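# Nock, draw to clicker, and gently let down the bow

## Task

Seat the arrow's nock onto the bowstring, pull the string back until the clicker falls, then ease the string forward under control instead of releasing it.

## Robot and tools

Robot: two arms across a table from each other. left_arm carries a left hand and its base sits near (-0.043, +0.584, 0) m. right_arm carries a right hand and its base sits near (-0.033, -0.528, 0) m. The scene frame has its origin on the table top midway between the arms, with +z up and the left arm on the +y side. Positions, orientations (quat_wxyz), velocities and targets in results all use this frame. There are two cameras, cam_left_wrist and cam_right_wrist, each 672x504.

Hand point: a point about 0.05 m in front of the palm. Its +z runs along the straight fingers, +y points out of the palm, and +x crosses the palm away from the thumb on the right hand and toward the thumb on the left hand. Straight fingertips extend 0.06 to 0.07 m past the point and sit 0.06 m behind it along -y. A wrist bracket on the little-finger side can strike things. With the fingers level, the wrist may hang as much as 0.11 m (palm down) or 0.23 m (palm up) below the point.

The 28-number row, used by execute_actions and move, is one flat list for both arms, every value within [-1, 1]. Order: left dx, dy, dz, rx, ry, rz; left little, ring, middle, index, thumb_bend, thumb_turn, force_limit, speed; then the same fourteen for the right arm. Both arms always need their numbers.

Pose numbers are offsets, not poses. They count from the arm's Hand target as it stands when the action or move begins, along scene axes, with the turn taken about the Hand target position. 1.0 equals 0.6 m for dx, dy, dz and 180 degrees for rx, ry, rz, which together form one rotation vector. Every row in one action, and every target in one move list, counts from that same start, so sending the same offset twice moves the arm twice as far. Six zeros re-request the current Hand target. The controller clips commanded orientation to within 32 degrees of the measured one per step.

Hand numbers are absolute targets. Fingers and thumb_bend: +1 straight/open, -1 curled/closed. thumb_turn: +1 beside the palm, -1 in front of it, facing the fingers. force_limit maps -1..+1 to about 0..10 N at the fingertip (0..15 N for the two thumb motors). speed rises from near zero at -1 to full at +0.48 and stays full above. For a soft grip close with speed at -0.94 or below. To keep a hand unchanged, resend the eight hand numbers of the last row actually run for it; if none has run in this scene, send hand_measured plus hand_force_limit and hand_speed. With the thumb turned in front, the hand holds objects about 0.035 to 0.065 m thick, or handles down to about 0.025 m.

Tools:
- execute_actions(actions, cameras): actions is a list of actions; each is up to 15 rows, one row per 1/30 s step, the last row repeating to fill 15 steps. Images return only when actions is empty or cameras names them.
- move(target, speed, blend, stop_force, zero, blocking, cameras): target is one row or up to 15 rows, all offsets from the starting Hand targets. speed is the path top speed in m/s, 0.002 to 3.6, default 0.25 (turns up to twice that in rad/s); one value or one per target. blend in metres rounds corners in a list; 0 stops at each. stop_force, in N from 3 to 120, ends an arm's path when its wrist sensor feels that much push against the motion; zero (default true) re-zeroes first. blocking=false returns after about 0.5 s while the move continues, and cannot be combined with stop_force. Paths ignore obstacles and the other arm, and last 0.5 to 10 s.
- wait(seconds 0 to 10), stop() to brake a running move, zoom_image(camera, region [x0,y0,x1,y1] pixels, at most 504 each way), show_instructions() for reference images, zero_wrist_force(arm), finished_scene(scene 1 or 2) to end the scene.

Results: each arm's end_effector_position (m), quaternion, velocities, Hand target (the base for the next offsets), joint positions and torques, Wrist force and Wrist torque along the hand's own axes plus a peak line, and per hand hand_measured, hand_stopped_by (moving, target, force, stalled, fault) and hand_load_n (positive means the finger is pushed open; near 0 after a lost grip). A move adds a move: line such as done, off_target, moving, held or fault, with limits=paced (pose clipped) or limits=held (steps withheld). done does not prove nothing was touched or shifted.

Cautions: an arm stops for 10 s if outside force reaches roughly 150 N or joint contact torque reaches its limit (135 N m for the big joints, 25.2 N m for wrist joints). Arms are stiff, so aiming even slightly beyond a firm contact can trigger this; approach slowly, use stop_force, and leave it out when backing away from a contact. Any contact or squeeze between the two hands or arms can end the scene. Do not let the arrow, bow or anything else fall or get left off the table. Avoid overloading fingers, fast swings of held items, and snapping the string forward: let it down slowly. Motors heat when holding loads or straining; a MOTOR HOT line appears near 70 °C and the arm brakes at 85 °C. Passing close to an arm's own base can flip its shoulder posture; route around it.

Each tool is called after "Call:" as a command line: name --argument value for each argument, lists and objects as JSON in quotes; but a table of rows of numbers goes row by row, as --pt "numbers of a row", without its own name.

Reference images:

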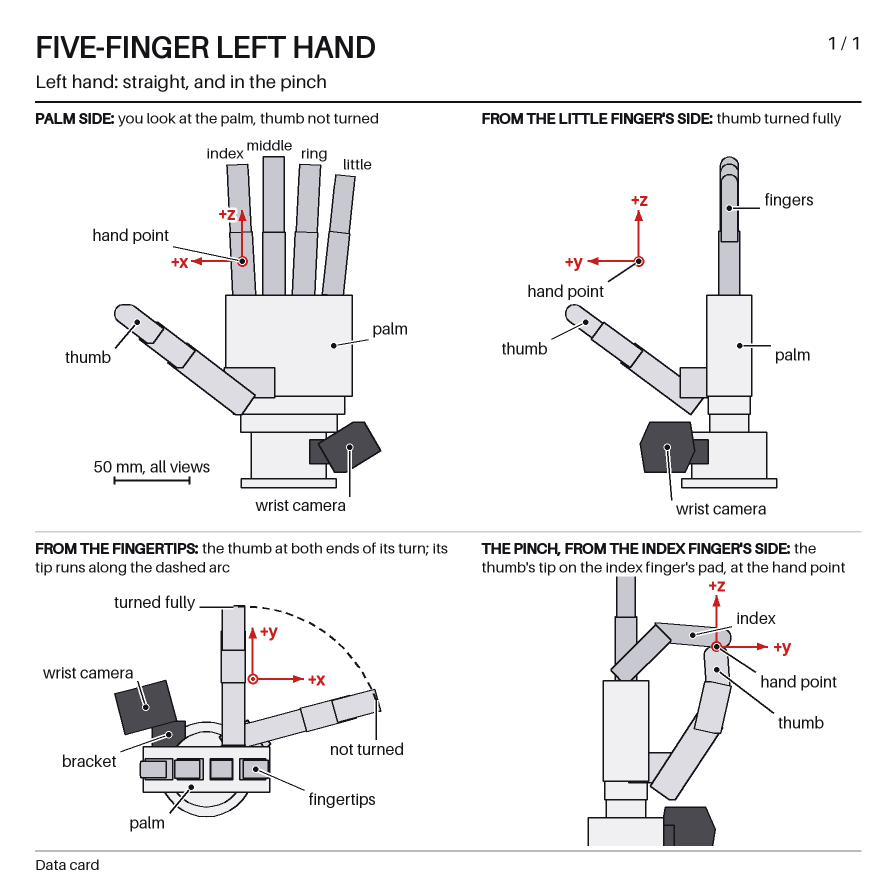

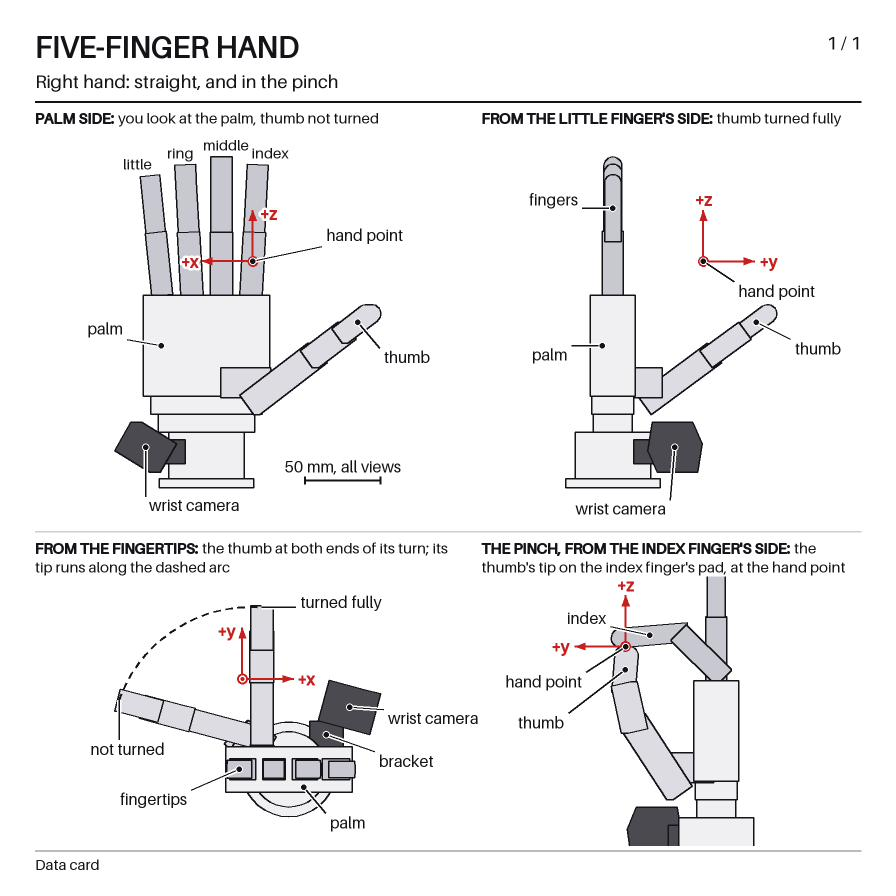

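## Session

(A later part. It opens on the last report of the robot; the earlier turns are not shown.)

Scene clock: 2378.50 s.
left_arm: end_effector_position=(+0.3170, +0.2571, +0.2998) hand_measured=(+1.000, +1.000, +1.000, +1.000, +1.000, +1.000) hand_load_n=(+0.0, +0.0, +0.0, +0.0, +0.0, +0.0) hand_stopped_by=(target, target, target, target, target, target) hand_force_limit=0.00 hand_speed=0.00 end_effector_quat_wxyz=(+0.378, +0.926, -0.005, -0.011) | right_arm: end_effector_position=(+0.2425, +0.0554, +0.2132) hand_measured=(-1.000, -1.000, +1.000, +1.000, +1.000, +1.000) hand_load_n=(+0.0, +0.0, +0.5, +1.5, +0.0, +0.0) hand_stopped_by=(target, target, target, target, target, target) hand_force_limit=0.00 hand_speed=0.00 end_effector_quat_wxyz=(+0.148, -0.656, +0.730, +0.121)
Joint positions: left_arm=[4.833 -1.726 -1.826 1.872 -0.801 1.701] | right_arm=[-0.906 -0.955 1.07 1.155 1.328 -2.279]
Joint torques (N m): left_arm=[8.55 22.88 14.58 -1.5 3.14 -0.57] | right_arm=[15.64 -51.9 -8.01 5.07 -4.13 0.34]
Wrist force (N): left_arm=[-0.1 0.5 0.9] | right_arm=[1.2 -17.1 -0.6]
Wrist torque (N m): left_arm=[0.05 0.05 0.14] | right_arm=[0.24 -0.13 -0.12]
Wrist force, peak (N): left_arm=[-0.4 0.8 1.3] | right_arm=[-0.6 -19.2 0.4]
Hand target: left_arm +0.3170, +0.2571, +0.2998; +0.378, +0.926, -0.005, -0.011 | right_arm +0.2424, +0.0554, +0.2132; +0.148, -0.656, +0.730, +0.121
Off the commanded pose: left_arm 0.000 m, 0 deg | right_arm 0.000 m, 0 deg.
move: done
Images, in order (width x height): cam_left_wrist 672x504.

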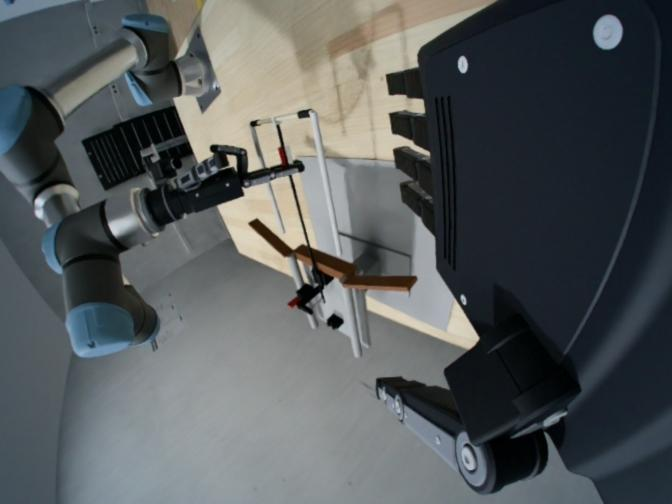

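Call:
move --target '[0,0,0,0,0,0,1,1,1,1,1,1,0,0, 0.0414,-0.0044,0,0,0,0,-1,-1,1,1,1,1,0,0]' --speed 0.02 --cameras '["cam_left_wrist"]'

Call:
zoom_image --camera "cam_left_wrist" --region '[275, 270, 345, 340]'

Call:
zoom_image --camera "cam_left_wrist" --region '[240, 110, 330, 200]'

Scene clock: 2385.00 s.
left_arm: end_effector_position=(+0.3170, +0.2571, +0.2998) hand_measured=(+1.000, +1.000, +1.000, +1.000, +1.000, +1.000) hand_load_n=(+0.0, +0.0, +0.0, +0.0, +0.0, +0.0) hand_stopped_by=(target, target, target, target, target, target) hand_force_limit=0.00 hand_speed=0.00 end_effector_quat_wxyz=(+0.378, +0.926, -0.005, -0.011) | right_arm: end_effector_position=(+0.2673, +0.0527, +0.2132) hand_measured=(-1.000, -1.000, +1.000, +1.000, +1.000, +1.000) hand_load_n=(+0.0, +0.0, +0.5, +1.0, +0.0, +0.0) hand_stopped_by=(target, target, target, target, target, target) hand_force_limit=0.00 hand_speed=0.00 end_effector_quat_wxyz=(+0.148, -0.656, +0.730, +0.121) end_effector_velocity=(-0.003, +0.000, +0.000) end_effector_angular_velocity=(-0.002, +0.003, +0.000)
Joint positions: left_arm=[4.833 -1.726 -1.826 1.872 -0.801 1.701] | right_arm=[-0.939 -0.919 1.013 1.185 1.318 -2.312]
Joint velocities: left_arm=[within noise] | right_arm=[0.002 -0.002 0.006 0 0 0.002]
Joint torques (N m): left_arm=[7.61 22.92 14.15 -1.47 3.16 -0.68] | right_arm=[13.55 -53.91 -8.61 4.36 -3.51 0.27]
Wrist force (N): left_arm=[-0.1 0.9 0.9] | right_arm=[1.2 -14.9 -1.2]
Wrist torque (N m): left_arm=[0.12 0.06 0.12] | right_arm=[0.25 -0.13 -0.08]
Wrist force, peak (N): left_arm=[-0.1 0.8 1.3] | right_arm=[0.8 -17.7 -1.0]
Hand target: left_arm +0.3170, +0.2571, +0.2998; +0.378, +0.926, -0.005, -0.011 | right_arm +0.2672, +0.0528, +0.2132; +0.148, -0.656, +0.730, +0.121
Off the commanded pose: left_arm 0.000 m, 0 deg | right_arm 0.000 m, 0 deg.
move: done
Images, in order (width x height): cam_left_wrist 672x504.

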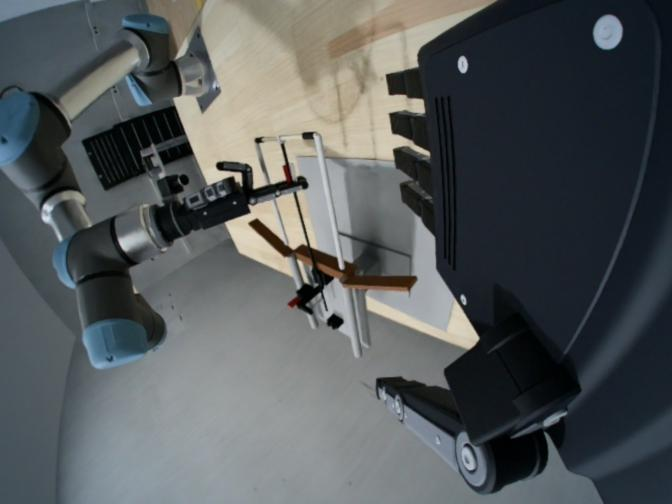

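Scaled by 7.200 from the camera's 672x504 image, which has a finer 960x720 frame.

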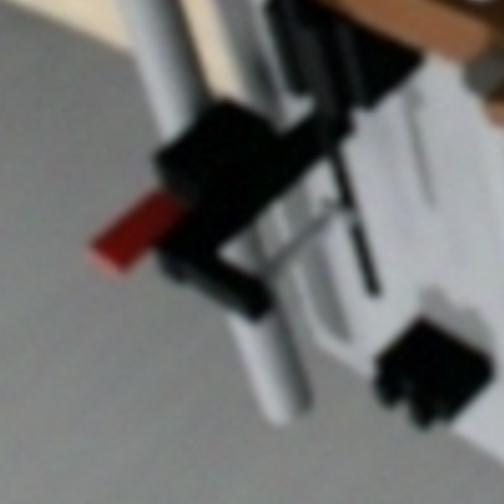

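Scaled by 5.600 from the camera's 672x504 image, which has a finer 960x720 frame.

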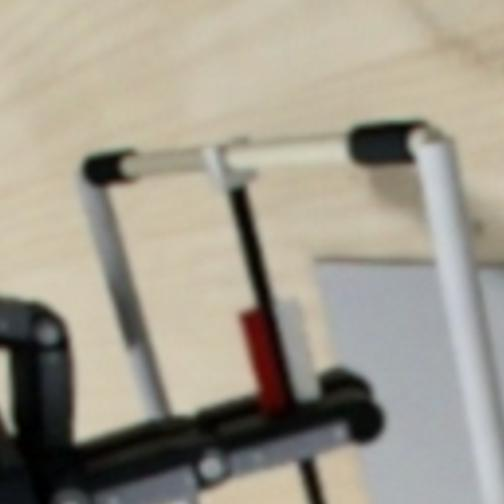

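Call:
move --target '[0,0,0,0,0,0,1,1,1,1,1,1,0,0, 0.0531,-0.0056,0,0,0,0,-1,-1,1,1,1,1,0,0]' --speed 0.02 --cameras '["cam_left_wrist"]'

Call:
zoom_image --camera "cam_left_wrist" --region '[275, 270, 345, 340]'

Call:
zoom_image --camera "cam_left_wrist" --region '[250, 135, 340, 225]'

Scene clock: 2392.40 s.
left_arm: end_effector_position=(+0.3170, +0.2571, +0.2998) hand_measured=(+1.000, +1.000, +1.000, +1.000, +1.000, +1.000) hand_load_n=(+0.0, +0.0, +0.0, +0.0, +0.0, +0.0) hand_stopped_by=(target, target, target, target, target, target) hand_force_limit=0.00 hand_speed=0.00 end_effector_quat_wxyz=(+0.378, +0.926, -0.005, -0.011) | right_arm: end_effector_position=(+0.2992, +0.0494, +0.2132) hand_measured=(-1.000, -1.000, +1.000, +1.000, +1.000, +1.000) hand_load_n=(+0.0, +0.0, +0.5, +1.0, +0.0, +0.0) hand_stopped_by=(target, target, target, target, target, target) hand_force_limit=0.00 hand_speed=0.00 end_effector_quat_wxyz=(+0.148, -0.656, +0.730, +0.121)
Joint positions: left_arm=[4.833 -1.726 -1.826 1.872 -0.801 1.701] | right_arm=[-0.979 -0.868 0.93 1.227 1.307 -2.351]
Joint torques (N m): left_arm=[7.02 23.6 13.86 -1.65 3.07 -0.61] | right_arm=[12.64 -55.05 -9.74 3.45 -2.95 0.2]
Wrist force (N): left_arm=[-0.2 0.8 0.9] | right_arm=[0.4 -11.7 -1.6]
Wrist torque (N m): left_arm=[0.10 0.08 0.12] | right_arm=[0.27 -0.09 -0.09]
Wrist force, peak (N): left_arm=[-0.1 1.0 1.1] | right_arm=[1.3 -15.0 -1.3]
Hand target: left_arm +0.3170, +0.2571, +0.2998; +0.378, +0.926, -0.005, -0.011 | right_arm +0.2991, +0.0494, +0.2132; +0.148, -0.656, +0.730, +0.121
Off the commanded pose: left_arm 0.000 m, 0 deg | right_arm 0.000 m, 0 deg.
move: done
Images, in order (width x height): cam_left_wrist 672x504.

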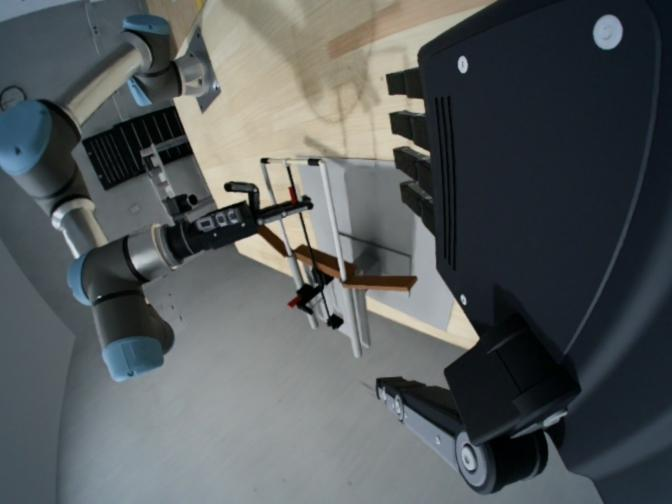

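Scaled by 7.200 from the camera's 672x504 image, which has a finer 960x720 frame.

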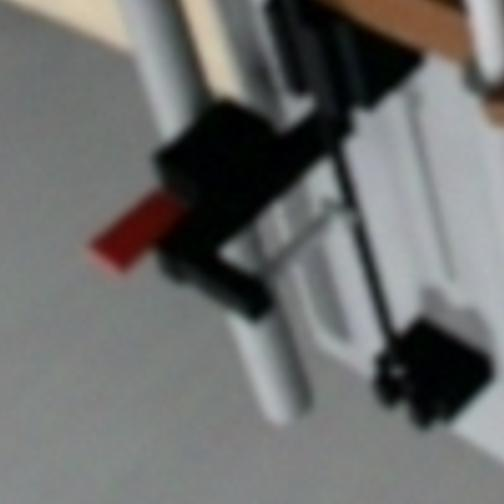

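Scaled by 5.600 from the camera's 672x504 image, which has a finer 960x720 frame.

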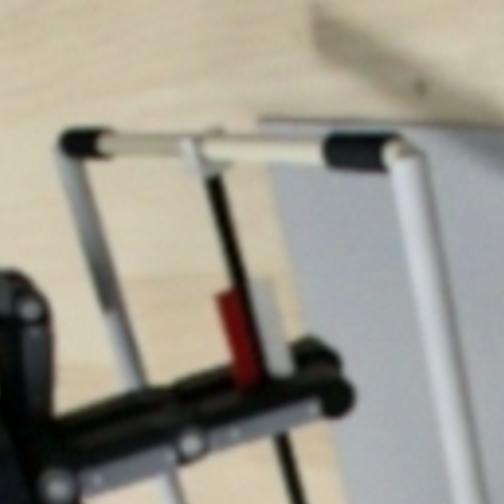

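Call:
move --target '[0,0,0,0,0,0,1,1,1,1,1,1,0,0, 0.0663,-0.007,0,0,0,0,-1,-1,1,1,1,1,0,0]' --speed 0.02 --cameras '["cam_left_wrist"]'

Call:
zoom_image --camera "cam_left_wrist" --region '[275, 270, 345, 340]'

Call:
zoom_image --camera "cam_left_wrist" --region '[265, 165, 345, 245]'

Scene clock: 2399.60 s.
left_arm: end_effector_position=(+0.3170, +0.2571, +0.2998) hand_measured=(+1.000, +1.000, +1.000, +1.000, +1.000, +1.000) hand_load_n=(+0.0, +0.0, +0.0, +0.0, +0.0, +0.0) hand_stopped_by=(target, target, target, target, target, target) hand_force_limit=0.00 hand_speed=0.00 end_effector_quat_wxyz=(+0.378, +0.926, -0.005, -0.011) | right_arm: end_effector_position=(+0.3389, +0.0452, +0.2132) hand_measured=(-1.000, -1.000, +1.000, +1.000, +1.000, +1.000) hand_load_n=(+0.0, +0.0, +0.5, +0.5, +0.0, +0.0) hand_stopped_by=(target, target, target, target, target, target) hand_force_limit=0.00 hand_speed=0.00 end_effector_quat_wxyz=(+0.148, -0.656, +0.730, +0.121)
Joint positions: left_arm=[4.833 -1.726 -1.826 1.872 -0.801 1.701] | right_arm=[-1.025 -0.793 0.804 1.291 1.294 -2.397]
Joint torques (N m): left_arm=[7.55 25.08 13.82 -1.46 3.03 -0.49] | right_arm=[9.94 -56.71 -9.34 1.34 -2.32 0.52]
Wrist force (N): left_arm=[0.0 0.5 0.6] | right_arm=[1.9 -7.6 -2.2]
Wrist torque (N m): left_arm=[0.09 0.03 0.13] | right_arm=[0.27 -0.15 0.07]
Wrist force, peak (N): left_arm=[-0.4 1.1 1.0] | right_arm=[0.7 -11.8 -1.8]
Hand target: left_arm +0.3170, +0.2571, +0.2998; +0.378, +0.926, -0.005, -0.011 | right_arm +0.3389, +0.0452, +0.2132; +0.148, -0.656, +0.730, +0.121
Off the commanded pose: left_arm 0.000 m, 0 deg | right_arm 0.000 m, 0 deg.
move: done
Images, in order (width x height): cam_left_wrist 672x504.

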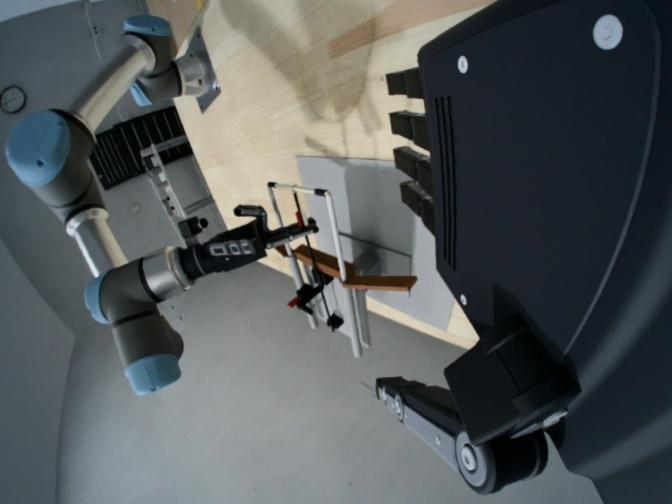

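Scaled by 7.200 from the camera's 672x504 image, which has a finer 960x720 frame.

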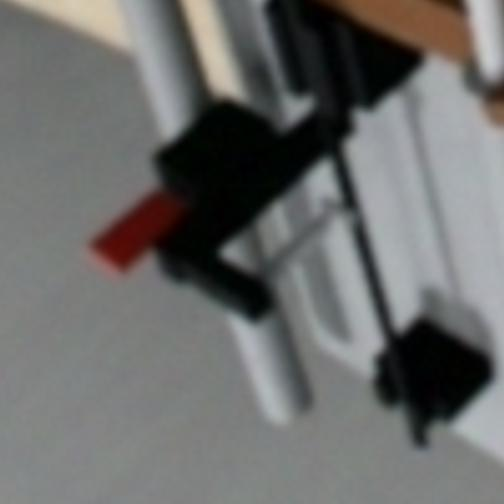

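Scaled by 6.300 from the camera's 672x504 image, which has a finer 960x720 frame.

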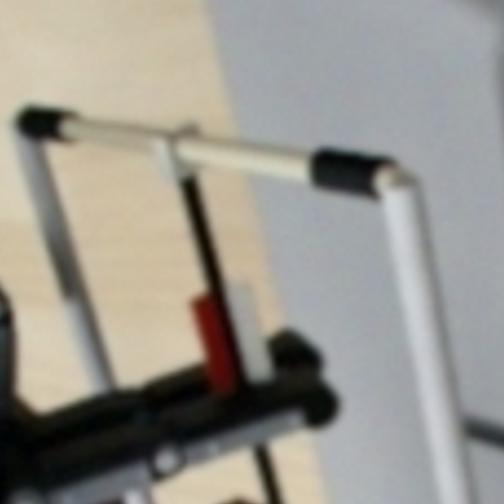

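Call:
move --target '[0,0,0,0,0,0,1,1,1,1,1,1,0,0, 0.0547,-0.0057,0,0,0,0,-1,-1,1,1,1,1,0,0]' --speed 0.012 --cameras '["cam_left_wrist"]'

Call:
zoom_image --camera "cam_left_wrist" --region '[275, 270, 345, 340]'

Call:
zoom_image --camera "cam_left_wrist" --region '[265, 175, 345, 255]'

Scene clock: 2405.70 s.
left_arm: end_effector_position=(+0.3170, +0.2571, +0.2998) hand_measured=(+1.000, +1.000, +1.000, +1.000, +1.000, +1.000) hand_load_n=(+0.0, +0.0, +0.0, +0.0, +0.0, +0.0) hand_stopped_by=(target, target, target, target, target, target) hand_force_limit=0.00 hand_speed=0.00 end_effector_quat_wxyz=(+0.378, +0.926, -0.005, -0.011) | right_arm: end_effector_position=(+0.3718, +0.0418, +0.2132) hand_measured=(-1.000, -1.000, +1.000, +1.000, +1.000, +1.000) hand_load_n=(+0.0, +0.0, +0.0, +0.0, +0.0, +0.0) hand_stopped_by=(target, target, target, target, target, target) hand_force_limit=0.00 hand_speed=0.00 end_effector_quat_wxyz=(+0.148, -0.656, +0.730, +0.121)
Joint positions: left_arm=[4.833 -1.726 -1.826 1.872 -0.801 1.701] | right_arm=[-1.059 -0.72 0.674 1.356 1.285 -2.432]
Joint torques (N m): left_arm=[7.19 26.07 14.36 -1.62 2.9 -0.51] | right_arm=[3.08 -59.34 -10.54 1.95 -1.49 -0.61]
Wrist force (N): left_arm=[-0.3 0.7 0.8] | right_arm=[1.2 -0.1 -0.2]
Wrist torque (N m): left_arm=[0.10 0.09 0.12] | right_arm=[-0.01 -0.18 0.10]
Wrist force, peak (N): left_arm=[-0.1 0.7 1.5] | right_arm=[2.7 -7.8 -2.3]
Hand target: left_arm +0.3170, +0.2571, +0.2998; +0.378, +0.926, -0.005, -0.011 | right_arm +0.3717, +0.0418, +0.2132; +0.148, -0.656, +0.730, +0.121
Off the commanded pose: left_arm 0.000 m, 0 deg | right_arm 0.000 m, 0 deg.
move: done
Images, in order (width x height): cam_left_wrist 672x504.

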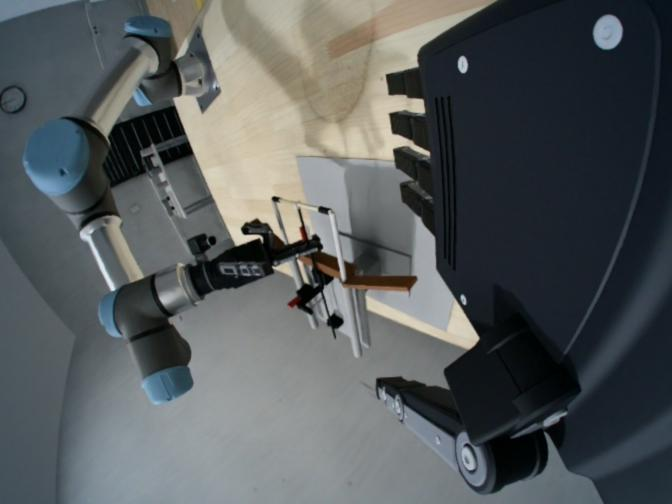

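Scaled by 7.200 from the camera's 672x504 image, which has a finer 960x720 frame.

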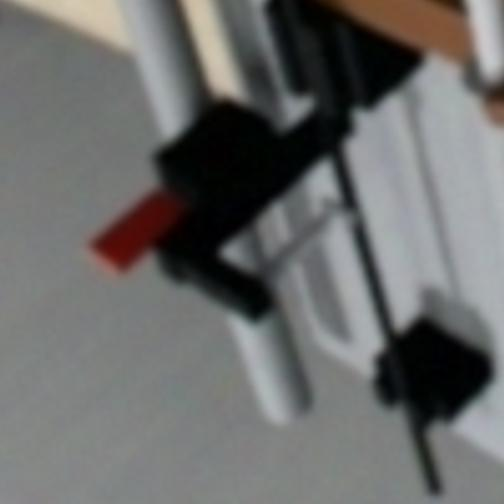

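Scaled by 6.300 from the camera's 672x504 image, which has a finer 960x720 frame.

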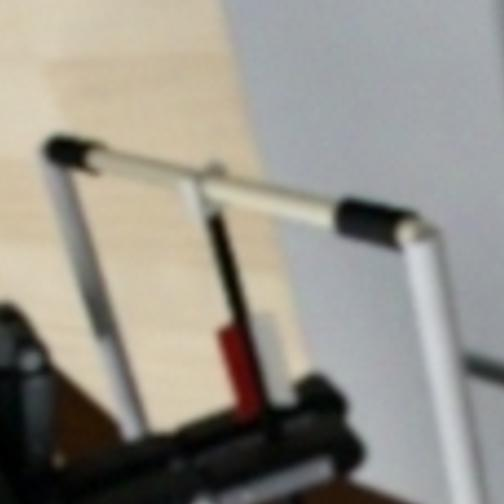

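Call:
move --pt "0 0 0 0 0 0 1 1 1 1 1 1 0 0 0.003 -0.0003 0 0 0 0 -1 -1 1 1 1 1 0 0" --pt "0 0 0 0 0 0 1 1 1 1 1 1 0 0 -0.0022 -0.05 0.1236 0 0 0 -1 -1 1 1 1 1 0 0" --speed '[0.01,0.03]' --cameras '["cam_left_wrist"]'

Call:
zoom_image --camera "cam_left_wrist" --region '[275, 270, 345, 340]'

Call:
zoom_image --camera "cam_left_wrist" --region '[265, 175, 345, 255]'

Scene clock: 2418.07 s.
left_arm: end_effector_position=(+0.3170, +0.2571, +0.2998) hand_measured=(+1.000, +1.000, +1.000, +1.000, +1.000, +1.000) hand_load_n=(+0.0, +0.0, +0.5, +0.0, +0.0, +0.5) hand_stopped_by=(target, target, target, target, target, target) hand_force_limit=0.00 hand_speed=0.00 end_effector_quat_wxyz=(+0.378, +0.926, -0.005, -0.011) | right_arm: end_effector_position=(+0.3704, +0.0117, +0.2876) hand_measured=(-1.000, -1.000, +1.000, +1.000, +1.000, +1.000) hand_load_n=(+0.0, +0.0, +0.0, +0.0, +0.0, +0.0) hand_stopped_by=(target, target, target, target, target, target) hand_force_limit=0.00 hand_speed=0.00 end_effector_quat_wxyz=(+0.148, -0.656, +0.730, +0.121) end_effector_velocity=(+0.000, +0.001, -0.002) end_effector_angular_velocity=(+0.000, -0.001, +0.002)
Joint positions: left_arm=[4.833 -1.726 -1.826 1.872 -0.801 1.701] | right_arm=[-1.101 -0.773 0.582 1.513 1.275 -2.473]
Joint velocities: left_arm=[within noise] | right_arm=[0.001 0.002 0.003 -0.005 0 -0.001]
Joint torques (N m): left_arm=[6.69 25.13 13.5 -1.6 2.84 -0.61] | right_arm=[3.93 -43.07 -11.23 -0.35 -1.31 0.16]
Wrist force (N): left_arm=[0.0 0.6 0.6] | right_arm=[1.5 0.6 -0.8]
Wrist torque (N m): left_arm=[0.10 0.03 0.13] | right_arm=[0.06 -0.19 0.21]
Wrist force, peak (N): left_arm=[0.0 1.1 1.2] | right_arm=[1.4 0.7 -1.1]
Hand target: left_arm +0.3170, +0.2571, +0.2998; +0.378, +0.926, -0.005, -0.011 | right_arm +0.3704, +0.0118, +0.2874; +0.148, -0.656, +0.730, +0.121
Off the commanded pose: left_arm 0.000 m, 0 deg | right_arm 0.000 m, 0 deg.
move: done
Images, in order (width x height): cam_left_wrist 672x504.

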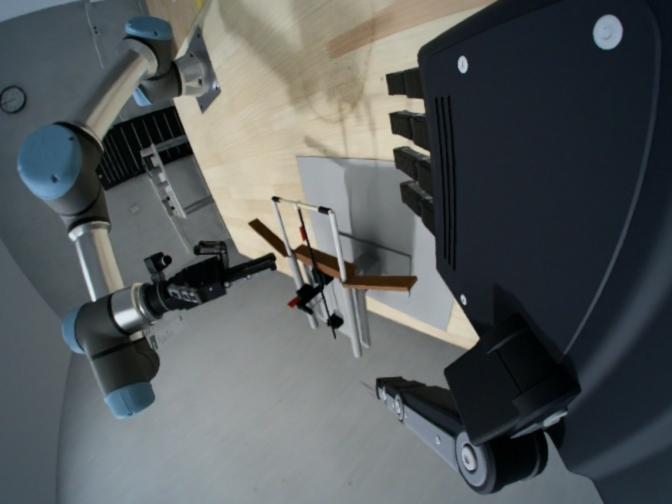

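Scaled by 7.200 from the camera's 672x504 image, which has a finer 960x720 frame.

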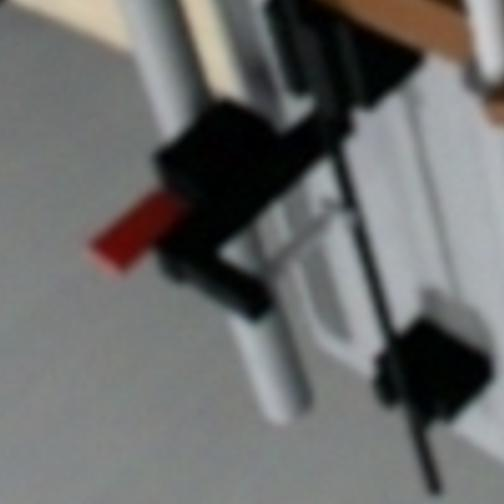

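Scaled by 6.300 from the camera's 672x504 image, which has a finer 960x720 frame.

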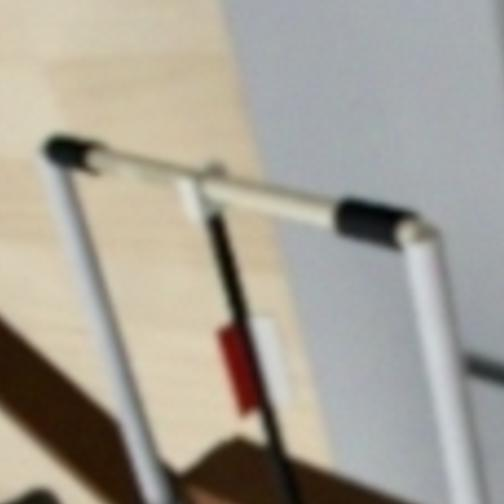

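Call:
finished_scene --scene 1

The scene is finished: the task was done.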